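# Place a tray part into the fixture pocket, chamfer aligned

## Task

Pick a single part out of the black tray and lay it flat in the pocket on top of the raised fixture, so that the part's cut (chamfered) corner sits in the pocket's matching cut corner.

## Robot and tools

Robot: two arms, left_arm with a left five-finger hand and right_arm with a right five-finger hand. Bases in the scene frame: left_arm at (-0.024, +0.312, 0) m with no rotation; right_arm at (+0.018, -0.304, +0.001) m, turned very slightly about z. Scene frame: origin at table-top height midway between the nominal bases, +z up, +x out over the table, left_arm on the +y side (image sides may differ). A post stands behind the arms. Loose objects can occasionally be nudged by the scene.

Frames: every hand pose, velocity and target in results is given in that arm's own base frame; the table is described in the scene frame. Pose offsets use the arm's base axes, and rotations turn about the Hand target position.

Hand point: a point fixed to the palm, about 0.05 m in front of it and 0.15 m from the wrist mount along the fingers. Its +z runs along straightened fingers, +y points out of the palm, +x runs across the palm away from the thumb on the right hand, toward the thumb on the left hand. Straight fingertips lie 0.06 to 0.07 m beyond the point along +z and 0.06 m behind it along -y. A wrist bracket on the little-finger side can strike things. With the thumb turned in front of the palm, thumb and fingers grip items roughly 0.035 to 0.065 m thick; a thumb-tip to index-pad pinch can hold light items up to about 0.08 m.

The row (used by execute_actions and move): 28 numbers, each in [-1, 1], always for both arms. Order: left_arm dx, dy, dz, rx, ry, rz; left hand thumb_turn, thumb_bend, index, middle, ring, little; left force_limit, speed; then the same fourteen for right_arm. Pose numbers are offsets, not poses: they are measured from that arm's Hand target as it stood when the action (or move) began, along its base axes. 1.0 equals 0.6 m for dx, dy, dz and 180 degrees for rx, ry, rz, which together form one rotation vector. A translation longer than 1.0 is scaled down along its direction. Sending six zeros asks nothing new of that arm. Hand numbers are absolute targets: -1 open (thumb_turn beside the palm, fingers straight), +1 closed (thumb in front of the palm, fingers curled). force_limit maps -1..+1 linearly to about 0..10 N at the fingertip (0..15 N for the two thumb motors). speed rises from nearly zero at -1 to full at +0.48 and stays full to +1; full travel takes 0.49 s. To keep a hand unchanged, resend the eight numbers last executed for it (if none yet, its hand_measured plus hand_force_limit and hand_speed). Close at speed -0.94 or slower for a gentle grip. To loosen, send targets more open than hand_measured; to squeeze harder, raise force_limit and send a more closed target.

execute_actions: actions is a list of actions; each action is a list of up to 15 rows, one per 1/30 s control step, and a short action repeats its last row to fill 15 steps. Every row in an action is offset from the same start pose, so repeating an action keeps adding motion. cameras: list of names, ["all"], or []; images come by default only when actions is empty.

move: target is one row or a list of up to 15 rows; every row's offsets count from the same starting Hand targets, not from the previous row. speed is path top speed in m/s, 0.002 to 4.3, default 0.25 (turn rate up to twice that in rad/s), one value or one per target. blend in m rounds corners between list targets; 0 stops at each. blocking=false returns after about 0.5 s while motion continues. All paths finish together, capped at 10 s. Paths ignore obstacles and the other arm. The result adds a move: line with done, off_target, moving, held or fault, plus limits such as paced (pose clipped) or held (steps withheld).

wait: seconds from 0 to 3600; lets a running move continue. stop: brakes a running move. zoom_image: camera name and region [x0, y0, x1, y1] in pixels, at most 504 by 504, on the newest images. show_instructions: shows the reference pages. finished_scene: optional scene=1; ends the scene permanently.

Results: end_effector_position (m) and end_effector_quat_wxyz per arm in its base frame; Hand target, which is the base for the next offsets; joint positions, velocities and torques (torques carry offsets and noise; numbers 3 and 4 wrap at ±28 N m); motor temperatures; hand_measured, hand_stopped_by (moving, target, force, stalled, fault) and hand_load_n (positive when the finger is pushed open), each six values in row order. A lost grip shows as load falling near 0. execute_actions results also list some intermediate hand positions.

Behaviour to expect: each step the commanded orientation is limited to 40 degrees from the measured one. Hands often rest 1 to 3 cm (sometimes 5 cm) short of the target, usually low; a further execute_actions call re-requests it, or send the remaining distance as a new offset. Arm tracking is loose; small turns can shift the hand point noticeably, and the elbow may sag under load. A blocked arm keeps pushing until commanded back past its hand point.

Joint limits (rad): waist -2.880 to 2.880, shoulder 0 to 3.142, elbow 0 to 3.019, wrist pitch -1.693 to 1.571, wrist yaw -1.571 to 1.571, wrist roll -2.094 to 2.094.

Avoid: dropping the part even a few millimetres, releasing it while moving, fast contacts, hard pushes on fixed things, collisions or pinching between the two hands, anything leaving the table, and excess finger load. Long holds or stretched-out poses heat motors; at 85 °C a MOTOR HOT line appears and at 100 °C that arm goes limp for 30 to 60 s.

Cameras: cam_head_left, cam_head_right, cam_high, cam_low, cam_left_wrist, cam_right_wrist, all 672x504.

Each tool is called after ">>>" as name(argument=value, ...), one argument or row to a line, values as JSON.

Reference images:

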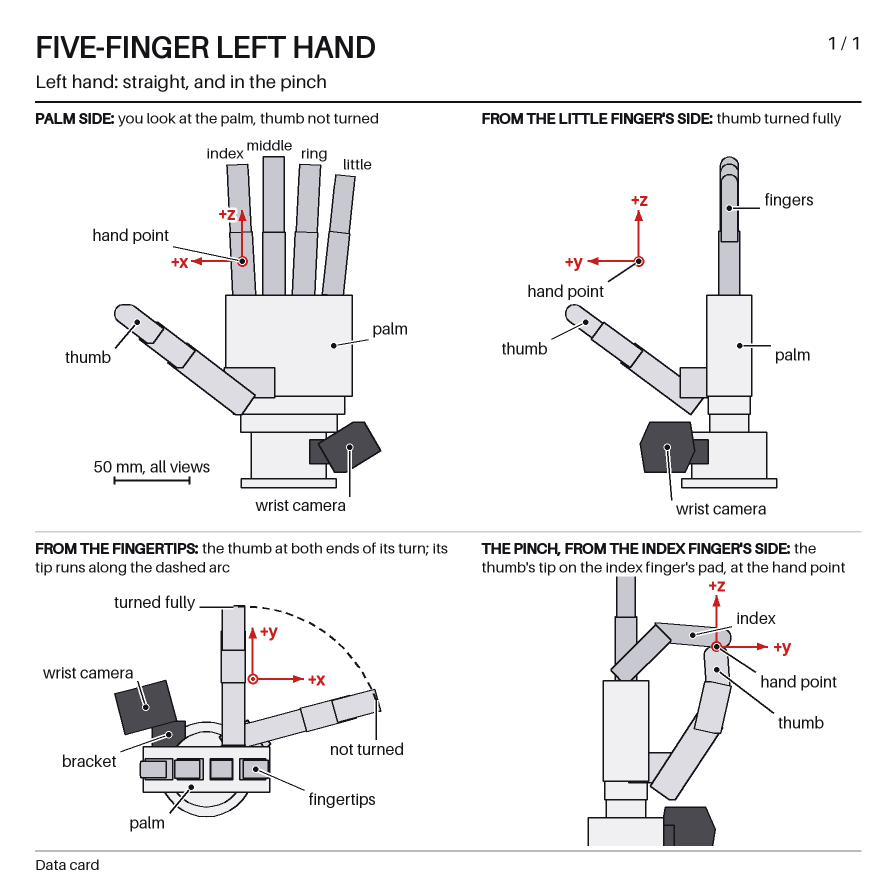

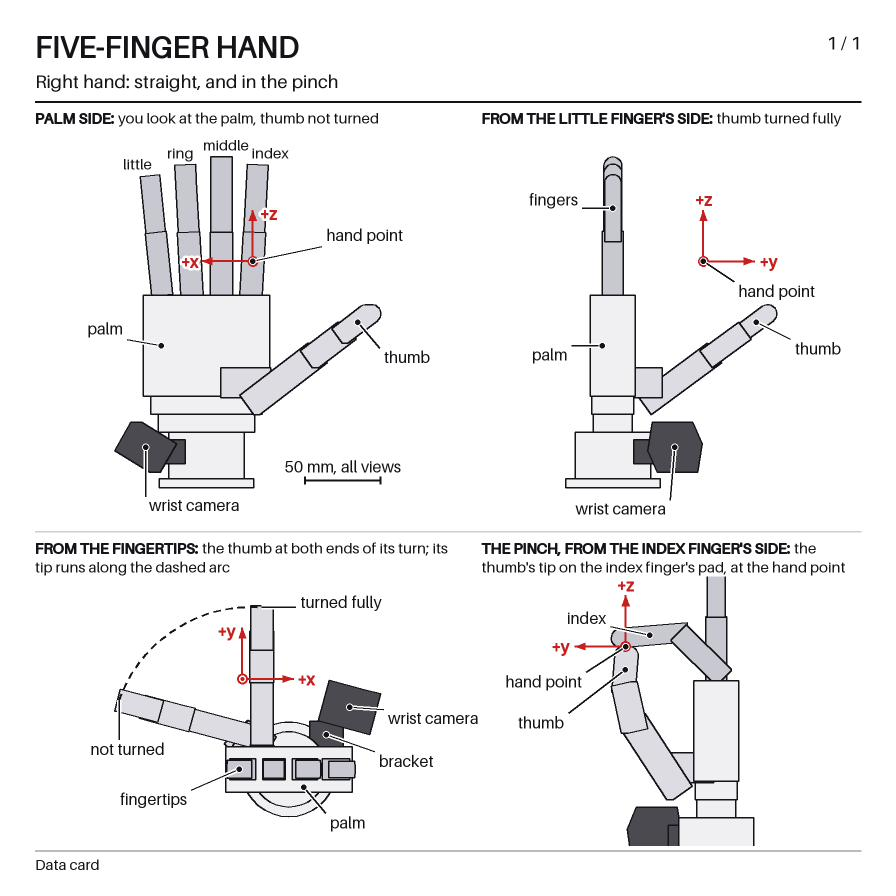

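## Session

>>> execute_actions(
  actions=[],
)

Scene clock: 0.00 s.
left_arm: end_effector_position=(+0.1610, -0.2209, +0.1692) hand_measured=(-1.000, -1.000, -1.000, -1.000, -1.000, -1.000) hand_load_n=(+0.0, +0.0, +0.0, +0.0, +0.0, +0.0) hand_stopped_by=(target, target, target, target, target, target) hand_force_limit=0.00 hand_speed=-0.80 end_effector_quat_wxyz=(-0.025, +0.988, -0.151, +0.001) | right_arm: end_effector_position=(+0.2938, +0.1692, +0.2757) hand_measured=(-1.000, -1.000, -1.000, -1.000, -1.000, -1.000) hand_load_n=(+0.5, +0.0, +0.0, +0.0, +0.0, +0.0) hand_stopped_by=(target, target, target, target, target, target) hand_force_limit=0.00 hand_speed=-0.80 end_effector_quat_wxyz=(+0.089, +0.812, -0.489, +0.307)
Joint positions: left_arm=[-0.836 0.907 0.827 -1.52 -0.04 -2.104] | right_arm=[0.765 1.338 1.382 -1.629 0.651 0.283]
Joint velocities: within noise
Joint torques (N m): no reading
Motor temperatures (°C): left_arm=[23 25 25 25 28 23] | right_arm=[21 28 25 23 26 27]
Heat: left arm: hottest wrist yaw 28 °C; right arm: hottest shoulder 28 °C.
Hand target: left_arm +0.1651, -0.2255, +0.1777; -0.019, +0.988, -0.151, +0.009 | right_arm +0.2975, +0.1727, +0.2843; +0.077, +0.809, -0.492, +0.311

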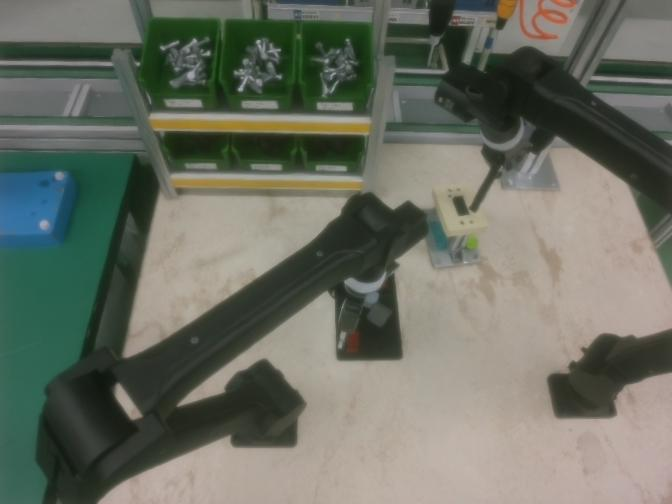

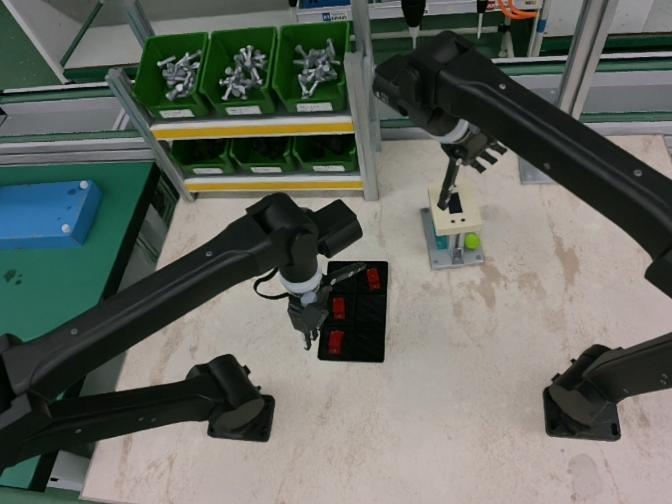

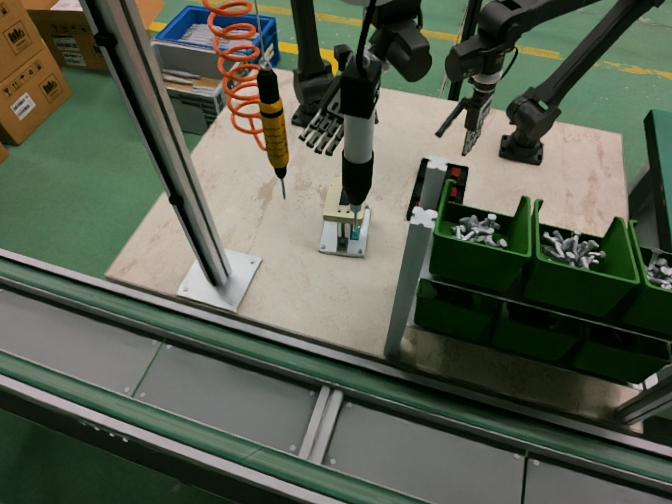

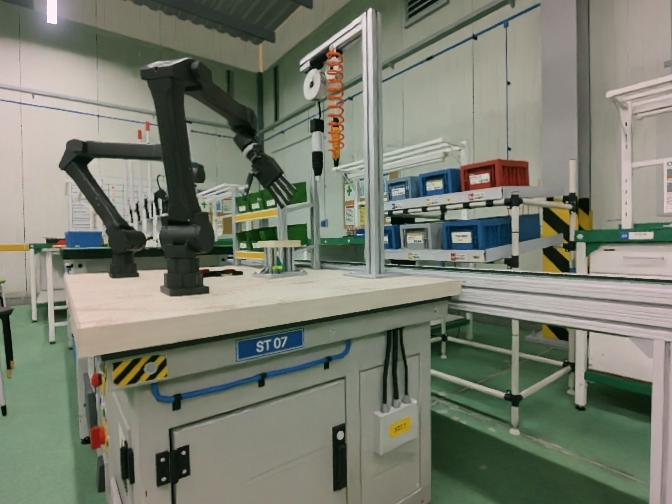

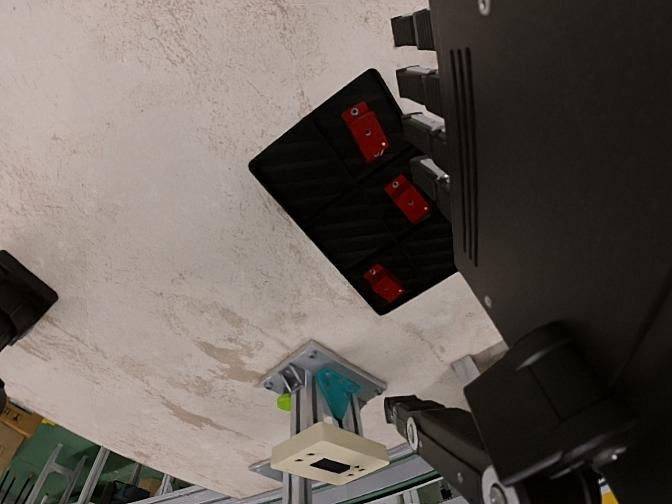

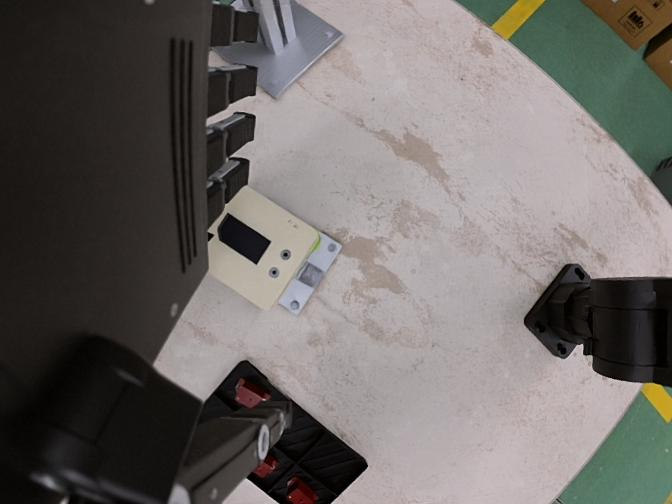

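>>> zoom_image(
  camera="cam_left_wrist",
  region=[240, 60, 480, 330],
)

>>> zoom_image(
  camera="cam_right_wrist",
  region=[200, 170, 380, 320],
)

>>> zoom_image(
  camera="cam_head_right",
  region=[300, 160, 500, 380],
)

Scaled by 1.867 from the camera's image (finer frame: 960x720).

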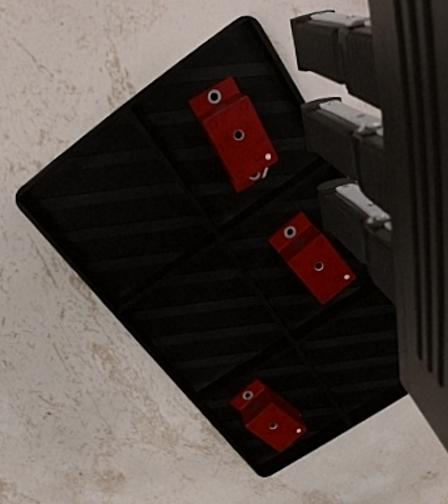

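Scaled by 2.800 from the camera's image (finer frame: 960x720).

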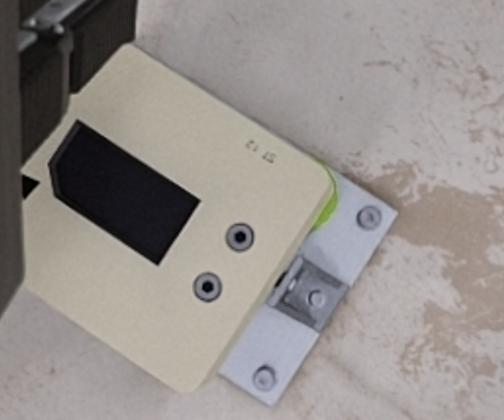

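Scaled by 2.291 from the camera's image (finer frame: 960x720).

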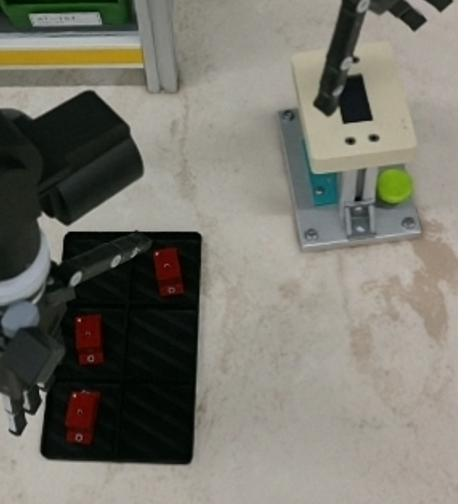

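>>> zoom_image(
  camera="cam_left_wrist",
  region=[330, 90, 450, 190],
)

>>> zoom_image(
  camera="cam_left_wrist",
  region=[350, 160, 450, 310],
)

>>> zoom_image(
  camera="cam_left_wrist",
  region=[250, 340, 400, 490],
)

>>> zoom_image(
  camera="cam_head_right",
  region=[310, 250, 400, 370],
)

>>> zoom_image(
  camera="cam_head_right",
  region=[410, 170, 500, 280],
)

Scaled by 4.200 from the camera's image (finer frame: 960x720).

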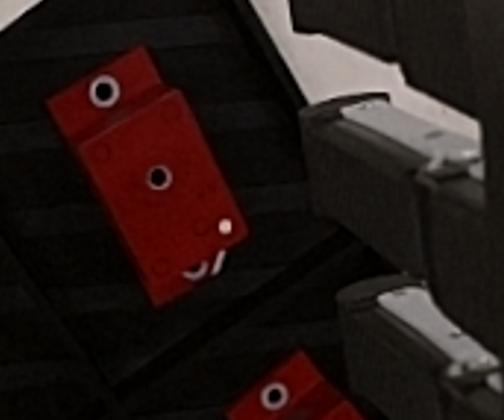

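Scaled by 3.360 from the camera's image (finer frame: 960x720).

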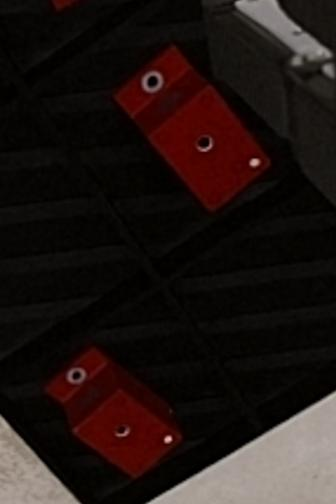

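Scaled by 3.360 from the camera's image (finer frame: 960x720).

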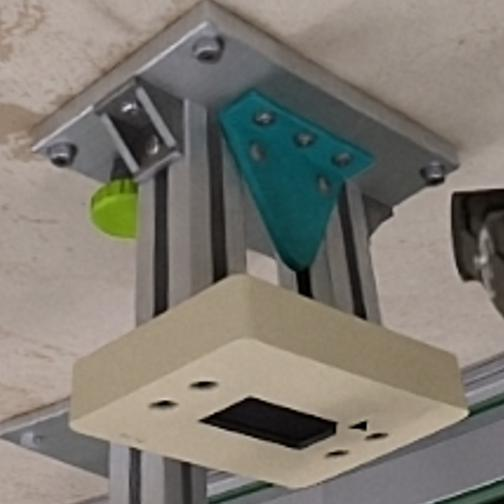

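Scaled by 4.200 from the camera's image (finer frame: 960x720).

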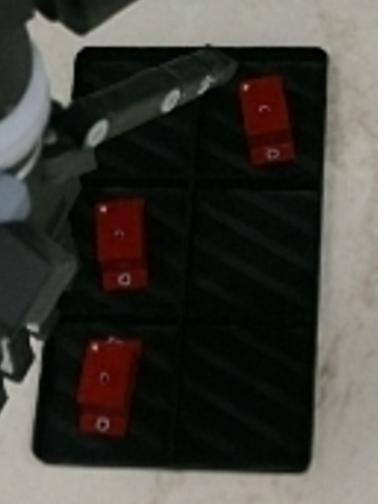

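Scaled by 4.582 from the camera's image (finer frame: 960x720).

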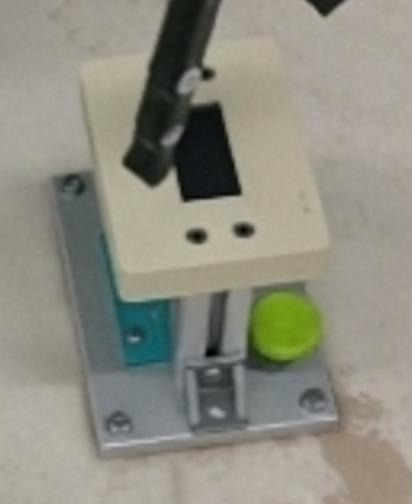

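>>> move(
  target=[0,0,0,0,0,0,-1,-1,-1,-1,-1,-1,0,-0.8,-0.229,-0.11,0.16,-0.06,0.023,0.498,-1,-1,-1,-1,-1,-1,0,-0.8],
  speed=0.3,
  cameras=["cam_head_left","cam_head_right","cam_left_wrist","cam_right_wrist","cam_high"],
)

Scene clock: 323.27 s.
left_arm: end_effector_position=(+0.1610, -0.2209, +0.1692) hand_measured=(-1.000, -1.000, -1.000, -1.000, -1.000, -1.000) hand_load_n=(+0.0, +0.0, +0.0, +0.0, +0.0, +0.0) hand_stopped_by=(target, target, target, target, target, target) hand_force_limit=0.00 hand_speed=-0.80 end_effector_quat_wxyz=(-0.025, +0.988, -0.151, +0.001) | right_arm: end_effector_position=(+0.1619, +0.1063, +0.3718) hand_measured=(-1.000, -1.000, -1.000, -1.000, -1.000, -1.000) hand_load_n=(+0.0, +0.0, +0.0, +0.0, +0.0, +0.0) hand_stopped_by=(target, target, target, target, target, target) hand_force_limit=0.00 hand_speed=-0.80 end_effector_quat_wxyz=(-0.074, +0.924, +0.242, +0.285)
Joint positions: left_arm=[-0.836 0.907 0.827 -1.52 -0.04 -2.104] | right_arm=[1.109 0.67 1.206 -1.594 0.323 -1.06]
Joint torques (N m): left_arm=[-0.62 -3.19 12.81 0.02 -0.08 0] | right_arm=[1.14 -0.15 9.1 0.61 0.14 -0.21]
Motor temperatures (°C): left_arm=[22 24 36 23 25 23] | right_arm=[21 26 35 23 25 25]
Heat: left arm: hottest elbow 36 °C; right arm: hottest elbow 35 °C.
Hand target: left_arm +0.1651, -0.2255, +0.1777; -0.019, +0.988, -0.151, +0.009 | right_arm +0.1601, +0.1068, +0.3802; -0.080, +0.920, +0.251, +0.288
Off the commanded pose: left_arm 0.010 m, 1 deg | right_arm 0.009 m, 1 deg.
move: done
Images, in order (width x height): cam_head_left 672x504, cam_head_right 672x504, cam_high 672x504, cam_left_wrist 672x504, cam_right_wrist 672x504.

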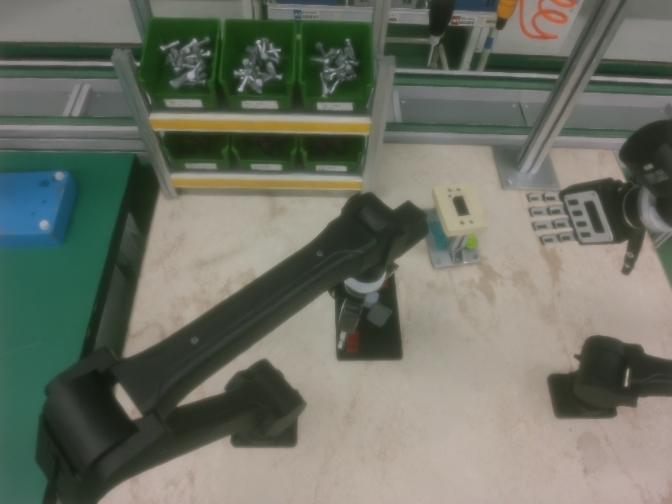

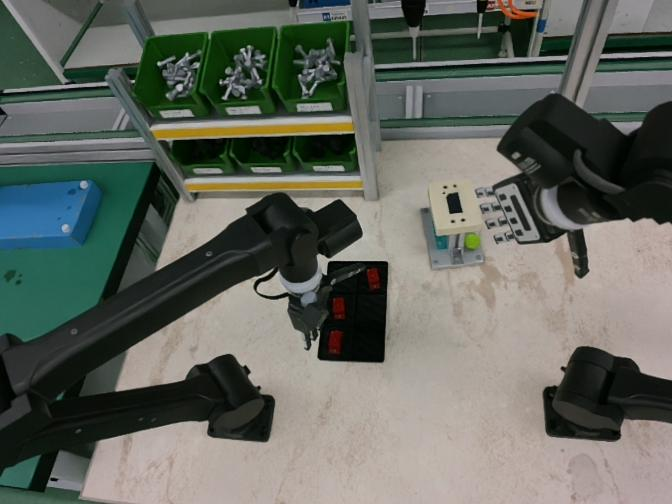

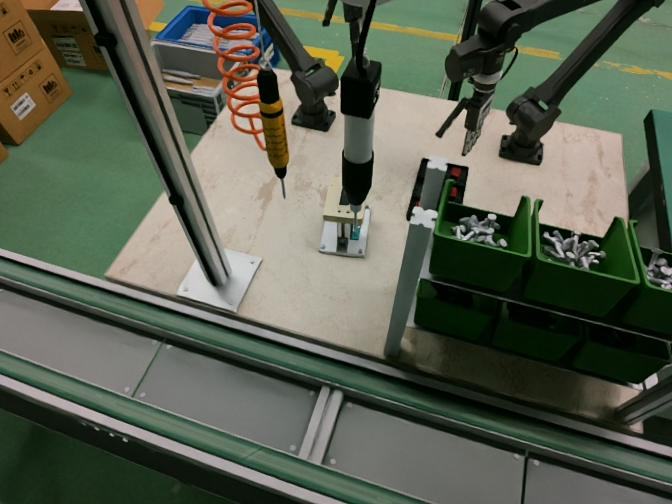

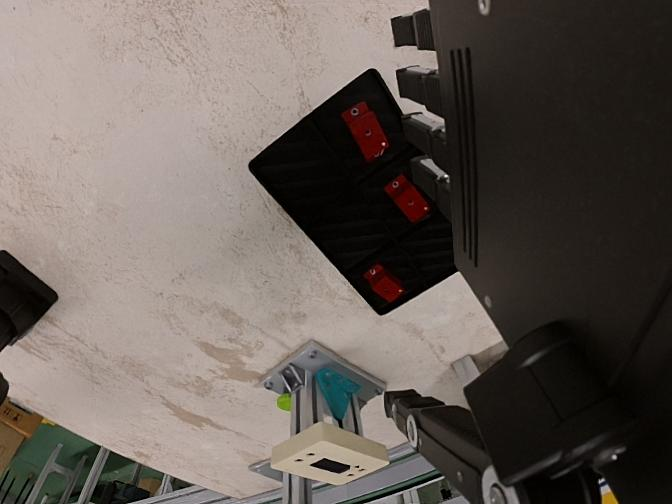

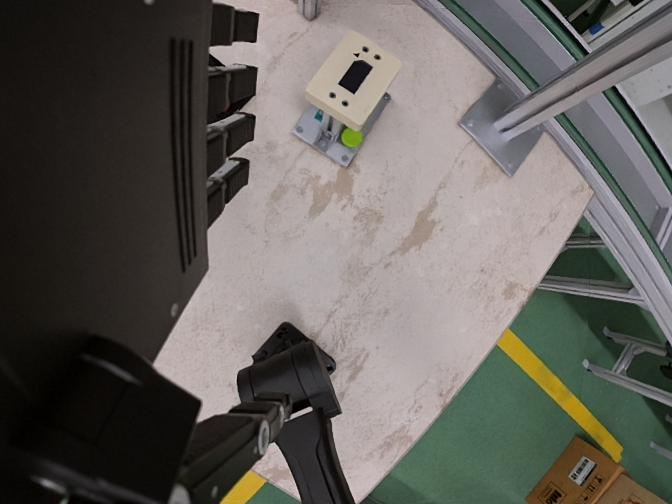

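>>> zoom_image(
  camera="cam_right_wrist",
  region=[290, 20, 420, 180],
)

>>> zoom_image(
  camera="cam_head_right",
  region=[410, 170, 500, 280],
)

>>> zoom_image(
  camera="cam_high",
  region=[300, 150, 480, 270],
)

Scaled by 3.150 from the camera's image (finer frame: 960x720).

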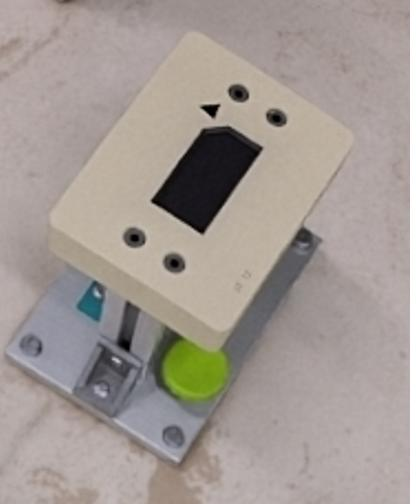

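Scaled by 4.582 from the camera's image (finer frame: 960x720).

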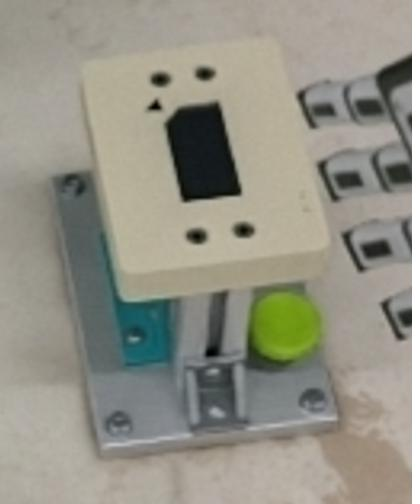

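Scaled by 2.800 from the camera's image (finer frame: 960x720).

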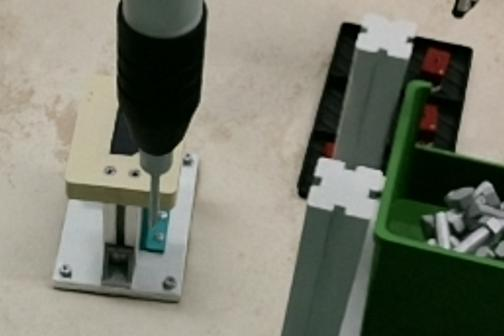

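>>> move(
  target=[
    [0.058,0.0425,0.12,-0.05,-0.5026,-0.7382,1,-0.2,-0.45,-0.45,-1,-1,0,-0.5,0,0,0,0,0,0,-1,-1,-1,-1,-1,-1,0,-0.8],
    [0.1365,-0.0158,0.037,-0.05,-0.5026,-0.7382,1,-0.2,-0.45,-0.45,-1,-1,0,-0.5,0,0,0,0,0,0,-1,-1,-1,-1,-1,-1,0,-0.8],
  ],
  speed=0.3,
  blend=0.03,
  cameras=["cam_head_left","cam_head_right","cam_left_wrist","cam_right_wrist","cam_high"],
)

Scene clock: 552.53 s.
left_arm: end_effector_position=(+0.2420, -0.2310, +0.1929) hand_measured=(+1.000, -0.200, -0.450, -0.450, -1.000, -1.000) hand_load_n=(+0.5, +0.0, +0.0, +0.0, +0.0, +0.0) hand_stopped_by=(target, target, target, target, target, target) hand_force_limit=0.00 hand_speed=-0.50 end_effector_quat_wxyz=(+0.019, -0.040, +0.821, -0.570) | right_arm: end_effector_position=(+0.1620, +0.1063, +0.3718) hand_measured=(-1.000, -1.000, -1.000, -1.000, -1.000, -1.000) hand_load_n=(+0.0, -0.5, +0.0, +0.0, +0.0, +0.0) hand_stopped_by=(target, target, target, target, target, target) hand_force_limit=0.00 hand_speed=-0.80 end_effector_quat_wxyz=(-0.074, +0.924, +0.243, +0.285)
Joint positions: left_arm=[-0.254 0.938 0.663 -0.574 1.085 0.771] | right_arm=[1.109 0.67 1.206 -1.594 0.323 -1.06]
Joint torques (N m): left_arm=[-1.2 -4.25 13.07 1.7 0.53 -0.12] | right_arm=[1.38 -0.03 9.09 0.53 0.15 -0.22]
Heat: left arm: hottest elbow 37 °C; right arm: hottest elbow 36 °C.
Hand target: left_arm +0.2470, -0.2350, +0.2000; +0.025, -0.036, +0.819, -0.573 | right_arm +0.1601, +0.1068, +0.3802; -0.080, +0.920, +0.251, +0.288
Off the commanded pose: left_arm 0.009 m, 1 deg | right_arm 0.009 m, 1 deg.
move: done
Images, in order (width x height): cam_head_left 672x504, cam_head_right 672x504, cam_high 672x504, cam_left_wrist 672x504, cam_right_wrist 672x504.

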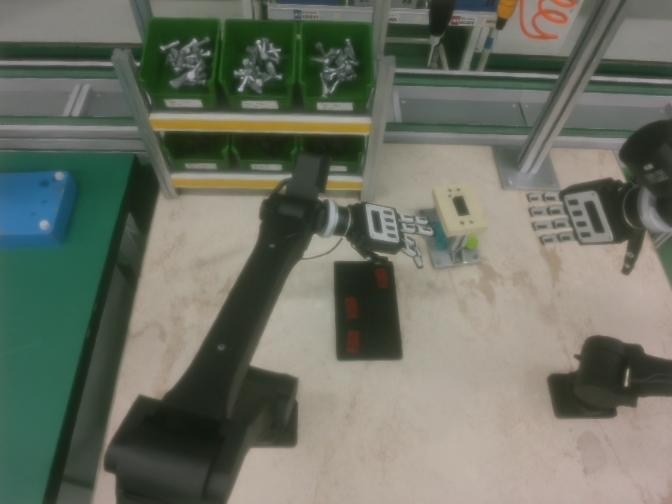

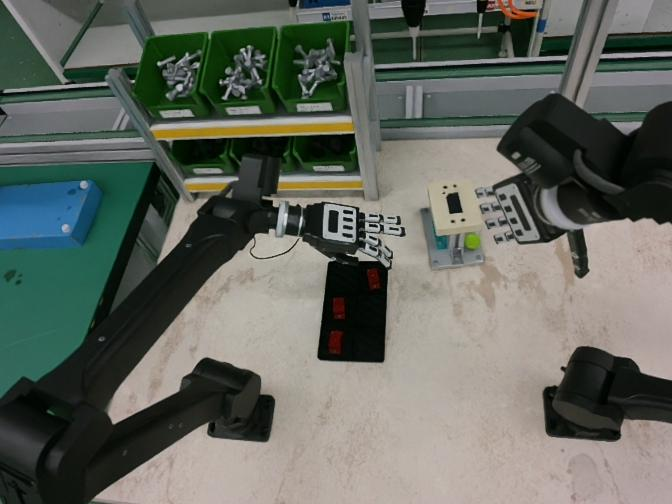

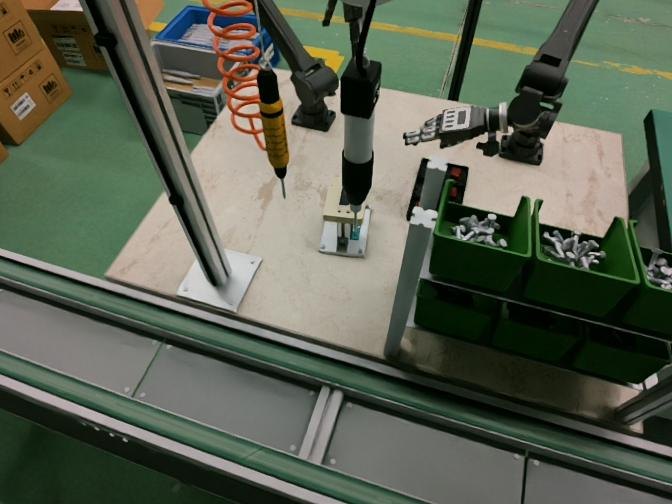

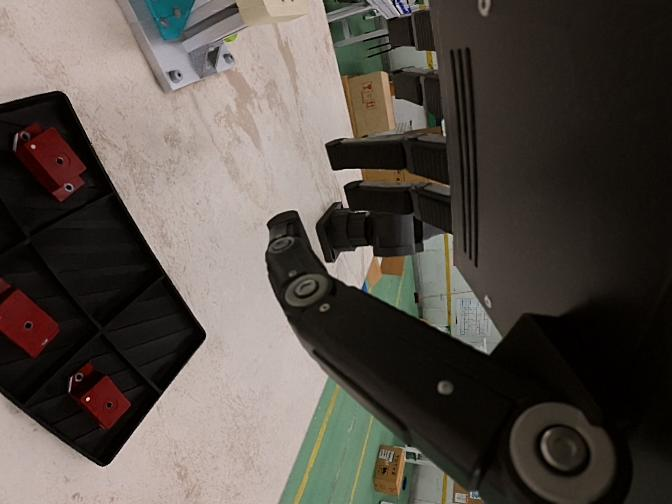

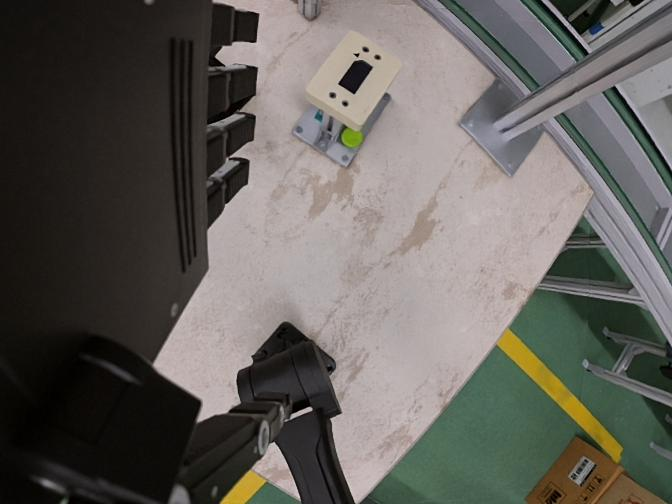

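>>> zoom_image(
  camera="cam_left_wrist",
  region=[0, 90, 120, 210],
)

>>> zoom_image(
  camera="cam_left_wrist",
  region=[0, 270, 160, 450],
)

>>> zoom_image(
  camera="cam_head_right",
  region=[300, 190, 420, 370],
)

>>> zoom_image(
  camera="cam_left_wrist",
  region=[250, 100, 500, 350],
)

Scaled by 4.200 from the camera's image (finer frame: 960x720).

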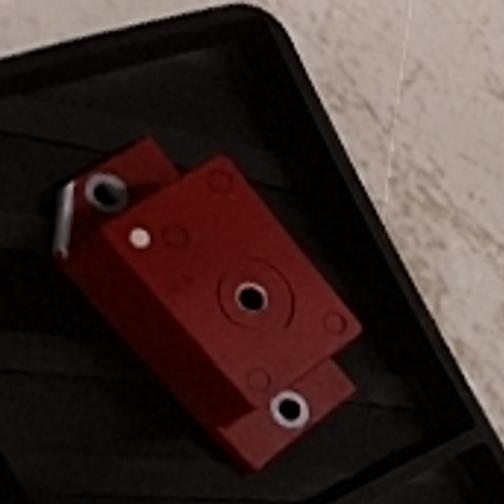

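Scaled by 2.800 from the camera's image (finer frame: 960x720).

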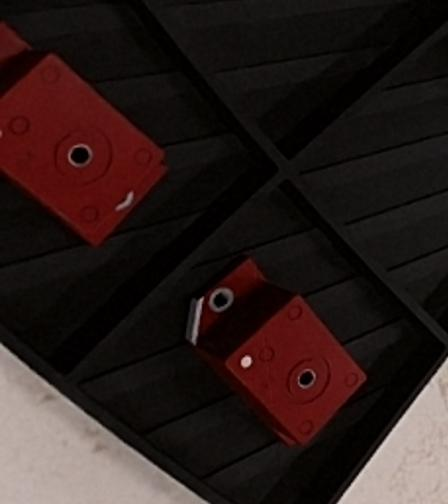

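Scaled by 2.800 from the camera's image (finer frame: 960x720).

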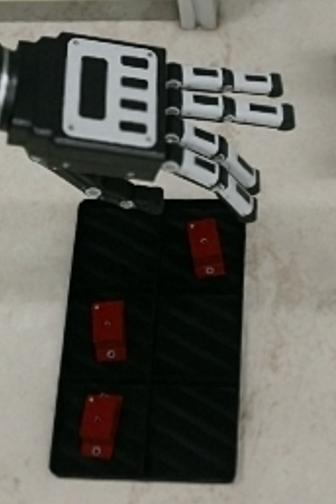

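Scaled by 2.016 from the camera's image (finer frame: 960x720).

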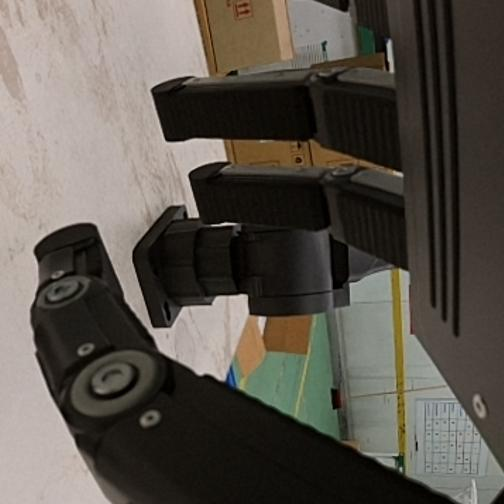

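>>> move(
  target=[0,0,-0.167,0,0,0.022,1,-0.2,-0.45,-0.45,-1,-1,0,-0.5,0,0,0,0,0,0,-1,-1,-1,-1,-1,-1,0,-0.8],
  speed=0.2,
  cameras=["cam_head_left","cam_head_right","cam_left_wrist"],
)

>>> zoom_image(
  camera="cam_head_right",
  region=[300, 190, 420, 310],
)

>>> zoom_image(
  camera="cam_head_left",
  region=[320, 190, 460, 330],
)

>>> zoom_image(
  camera="cam_left_wrist",
  region=[0, 50, 360, 320],
)

Scene clock: 623.50 s.
left_arm: end_effector_position=(+0.2477, -0.2320, +0.1009) hand_measured=(+1.000, -0.200, -0.450, -0.450, -1.000, -1.000) hand_load_n=(+0.5, +0.0, +0.0, +0.0, +0.0, +0.0) hand_stopped_by=(target, target, target, target, target, target) hand_force_limit=0.00 hand_speed=-0.50 end_effector_quat_wxyz=(+0.048, -0.064, +0.818, -0.570) | right_arm: end_effector_position=(+0.1620, +0.1063, +0.3718) hand_measured=(-1.000, -1.000, -1.000, -1.000, -1.000, -1.000) hand_load_n=(+0.0, +0.0, +0.0, +0.0, +0.0, +0.0) hand_stopped_by=(target, target, target, target, target, target) hand_force_limit=0.00 hand_speed=-0.80 end_effector_quat_wxyz=(-0.074, +0.924, +0.243, +0.285)
Joint positions: left_arm=[-0.261 1.051 0.441 -0.122 1.028 0.662] | right_arm=[1.109 0.67 1.206 -1.594 0.323 -1.06]
Joint torques (N m): left_arm=[-1.32 -4.19 10.04 1.87 0.44 -0.06] | right_arm=[1.32 0.03 9.11 0.58 0.14 -0.23]
Heat: left arm: hottest elbow 36 °C; right arm: hottest elbow 36 °C.
Hand target: left_arm +0.2470, -0.2350, +0.0997; +0.045, -0.065, +0.817, -0.571 | right_arm +0.1601, +0.1068, +0.3802; -0.080, +0.920, +0.251, +0.288
Off the commanded pose: left_arm 0.003 m, 0 deg | right_arm 0.009 m, 1 deg.
move: done

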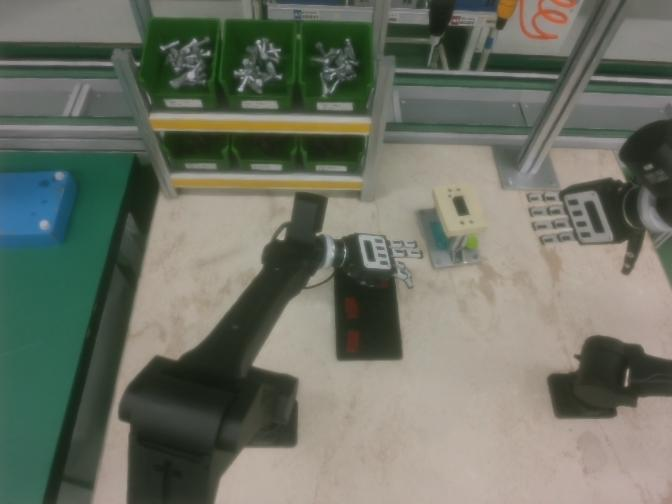

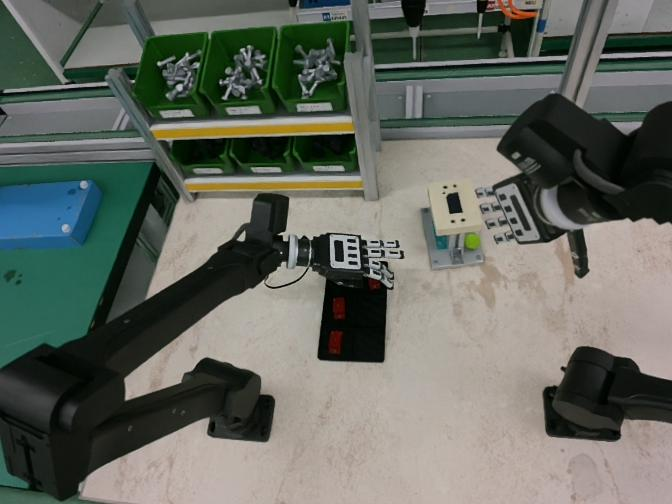

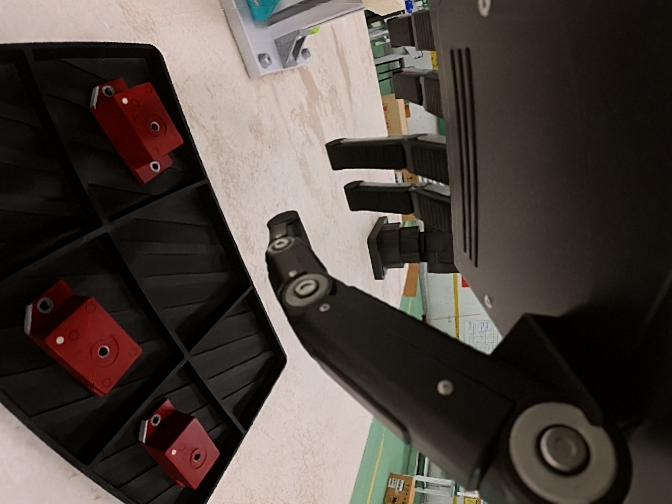

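Scaled by 4.200 from the camera's image (finer frame: 960x720).

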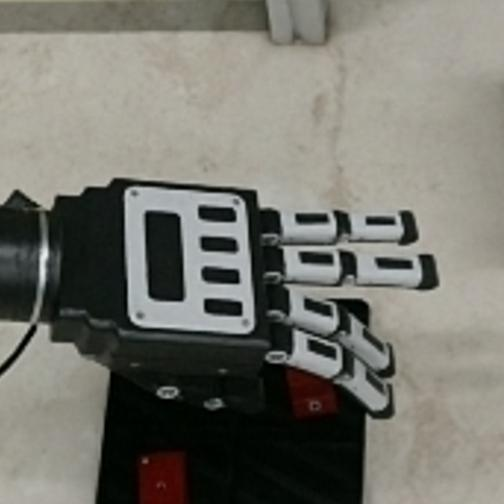

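Scaled by 3.600 from the camera's image (finer frame: 960x720).

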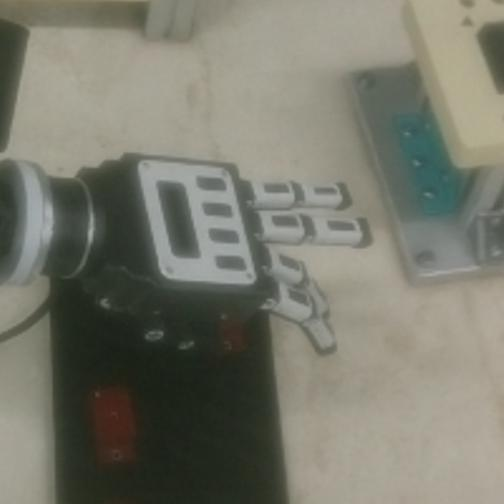

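Scaled by 1.400 from the camera's image (finer frame: 960x720).

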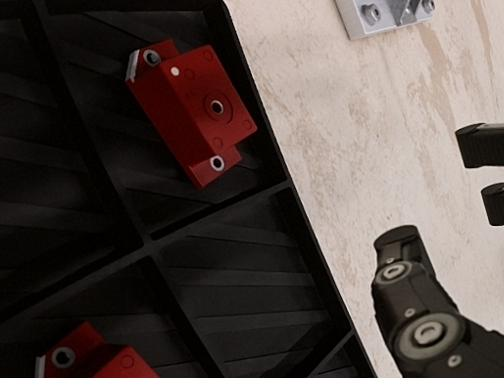

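>>> move(
  target=[0.05,0,-0.0333,0,0,0,1,-0.2,-0.45,-0.45,-1,-1,0,-0.5,0,0,0,0,0,0,-1,-1,-1,-1,-1,-1,0,-0.8],
  speed=0.15,
  cameras=["cam_head_left","cam_head_right","cam_left_wrist"],
)

>>> zoom_image(
  camera="cam_head_right",
  region=[300, 190, 420, 310],
)

>>> zoom_image(
  camera="cam_left_wrist",
  region=[100, 80, 400, 320],
)

Scene clock: 688.50 s.
left_arm: end_effector_position=(+0.2551, -0.2314, +0.0663) hand_measured=(+1.000, -0.200, -0.450, -0.450, -1.000, -1.000) hand_load_n=(+0.0, +0.0, +0.0, +0.0, +0.0, +0.0) hand_stopped_by=(target, target, target, target, target, target) hand_force_limit=0.00 hand_speed=-0.50 end_effector_quat_wxyz=(+0.019, -0.083, +0.821, -0.564) | right_arm: end_effector_position=(+0.1620, +0.1063, +0.3718) hand_measured=(-1.000, -1.000, -1.000, -1.000, -1.000, -1.000) hand_load_n=(+0.0, +0.0, +0.0, +0.0, +0.0, +0.0) hand_stopped_by=(target, target, target, target, target, target) hand_force_limit=0.00 hand_speed=-0.80 end_effector_quat_wxyz=(-0.074, +0.924, +0.243, +0.285)
Joint positions: left_arm=[-0.247 1.205 0.441 -0.045 1.045 0.668] | right_arm=[1.109 0.67 1.206 -1.594 0.323 -1.06]
Joint torques (N m): left_arm=[-0.09 -5.95 12.62 1.72 0.67 0.14] | right_arm=[1.26 -0.21 9.16 0.54 0.13 -0.22]
Heat: left arm: hottest elbow 34 °C; right arm: hottest elbow 37 °C.
Hand target: left_arm +0.2770, -0.2350, +0.0797; +0.044, -0.065, +0.817, -0.572 | right_arm +0.1601, +0.1068, +0.3802; -0.080, +0.920, +0.251, +0.288
Off the commanded pose: left_arm 0.026 m, 4 deg | right_arm 0.009 m, 1 deg.
move: off_target (left_arm)

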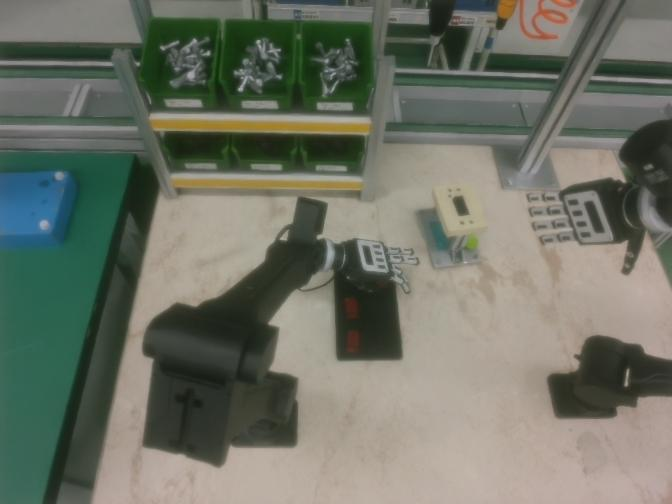

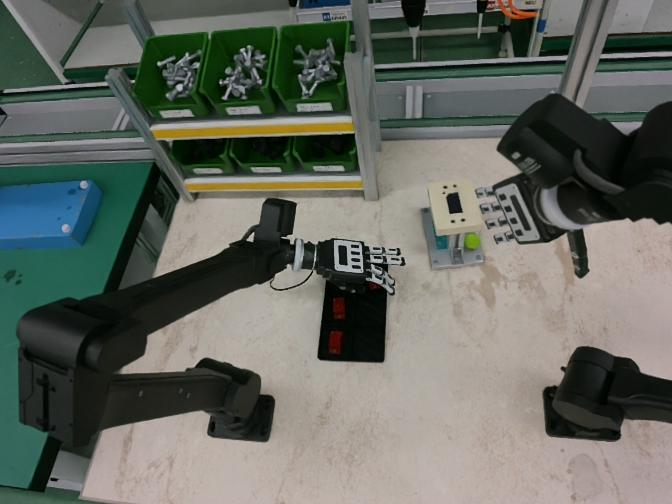

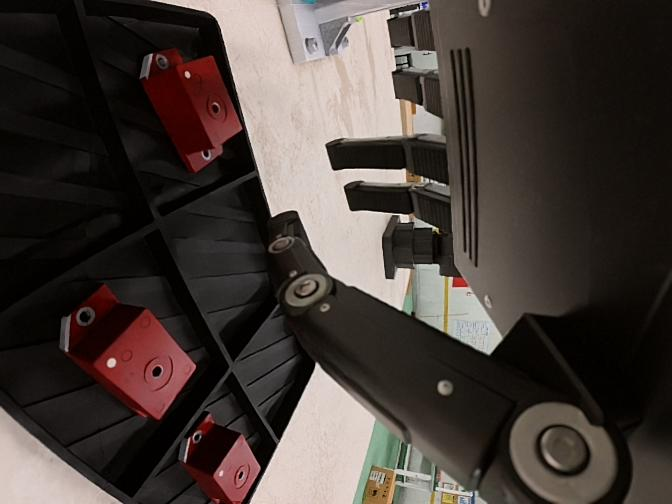

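Scaled by 4.200 from the camera's image (finer frame: 960x720).

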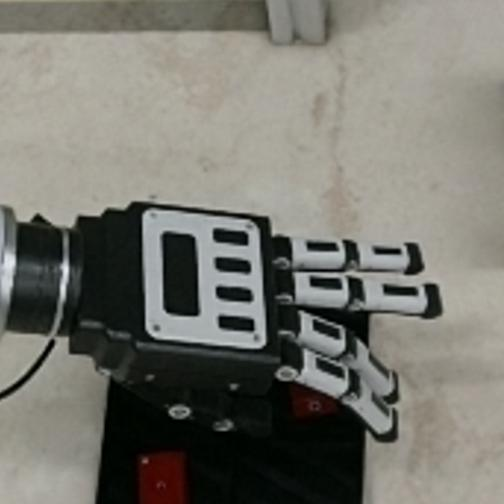

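Scaled by 1.680 from the camera's image (finer frame: 960x720).

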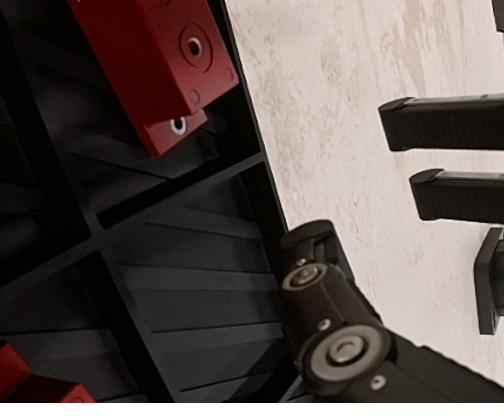

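>>> move(
  target=[0.035,0,0.03,0,0,0,1,-0.2,-0.45,-0.45,-1,-1,0,-0.5,0,0,0,0,0,0,-1,-1,-1,-1,-1,-1,0,-0.8],
  speed=0.15,
  cameras=["cam_head_right","cam_left_wrist"],
)

>>> zoom_image(
  camera="cam_head_right",
  region=[300, 190, 420, 310],
)

Scene clock: 700.60 s.
left_arm: end_effector_position=(+0.2855, -0.2345, +0.0917) hand_measured=(+1.000, -0.200, -0.450, -0.450, -1.000, -1.000) hand_load_n=(+0.0, +0.0, +0.0, -0.5, +0.0, +0.0) hand_stopped_by=(target, target, target, target, target, target) hand_force_limit=0.00 hand_speed=-0.50 end_effector_quat_wxyz=(+0.037, -0.070, +0.817, -0.571) | right_arm: end_effector_position=(+0.1620, +0.1063, +0.3718) hand_measured=(-1.000, -1.000, -1.000, -1.000, -1.000, -1.000) hand_load_n=(+0.0, +0.0, +0.0, +0.0, +0.0, +0.0) hand_stopped_by=(target, target, target, target, target, target) hand_force_limit=0.00 hand_speed=-0.80 end_effector_quat_wxyz=(-0.074, +0.924, +0.243, +0.285)
Joint positions: left_arm=[-0.232 1.214 0.526 -0.088 1.056 0.687] | right_arm=[1.109 0.67 1.206 -1.594 0.323 -1.06]
Joint torques (N m): left_arm=[-0.09 -5.77 12.63 0.57 0.65 0.16] | right_arm=[0.97 -0.15 9.06 0.53 0.14 -0.22]
Heat: left arm: hottest elbow 35 °C; right arm: hottest elbow 37 °C.
Hand target: left_arm +0.2980, -0.2350, +0.0978; +0.045, -0.065, +0.817, -0.572 | right_arm +0.1601, +0.1068, +0.3802; -0.080, +0.920, +0.251, +0.288
Off the commanded pose: left_arm 0.014 m, 1 deg | right_arm 0.009 m, 1 deg.
move: off_target (left_arm)

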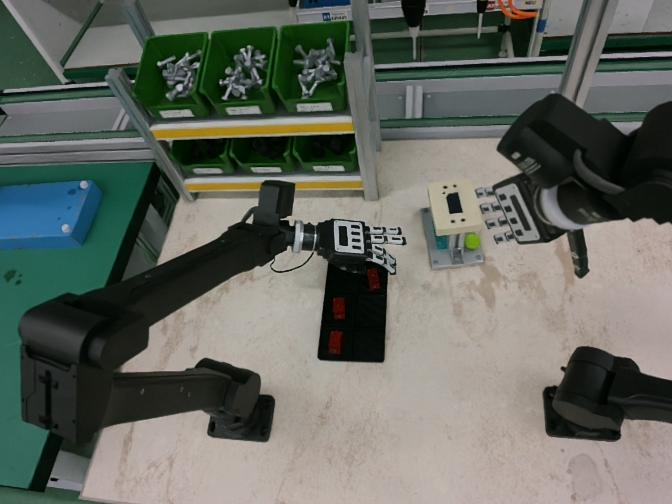

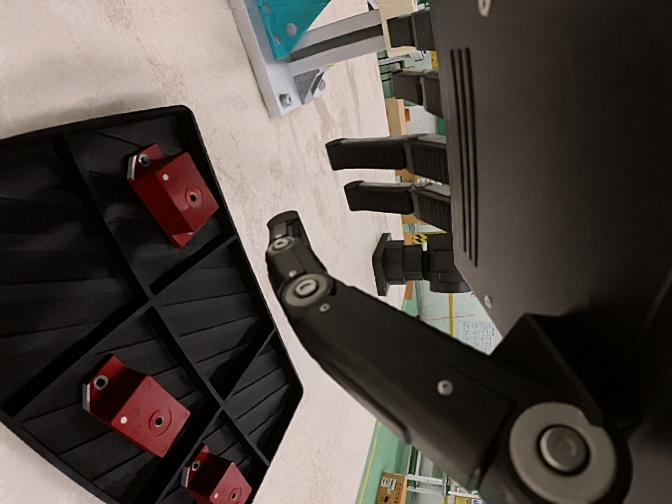

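Scaled by 4.200 from the camera's image (finer frame: 960x720).

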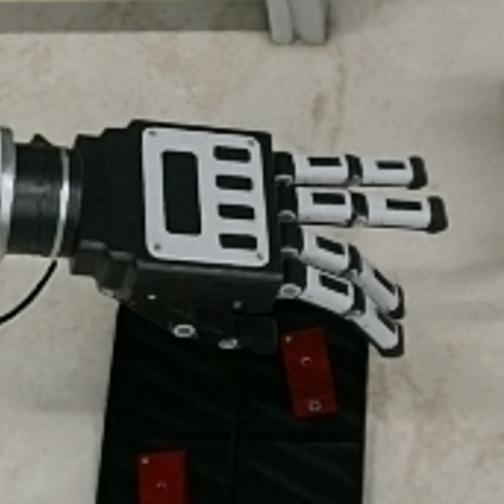

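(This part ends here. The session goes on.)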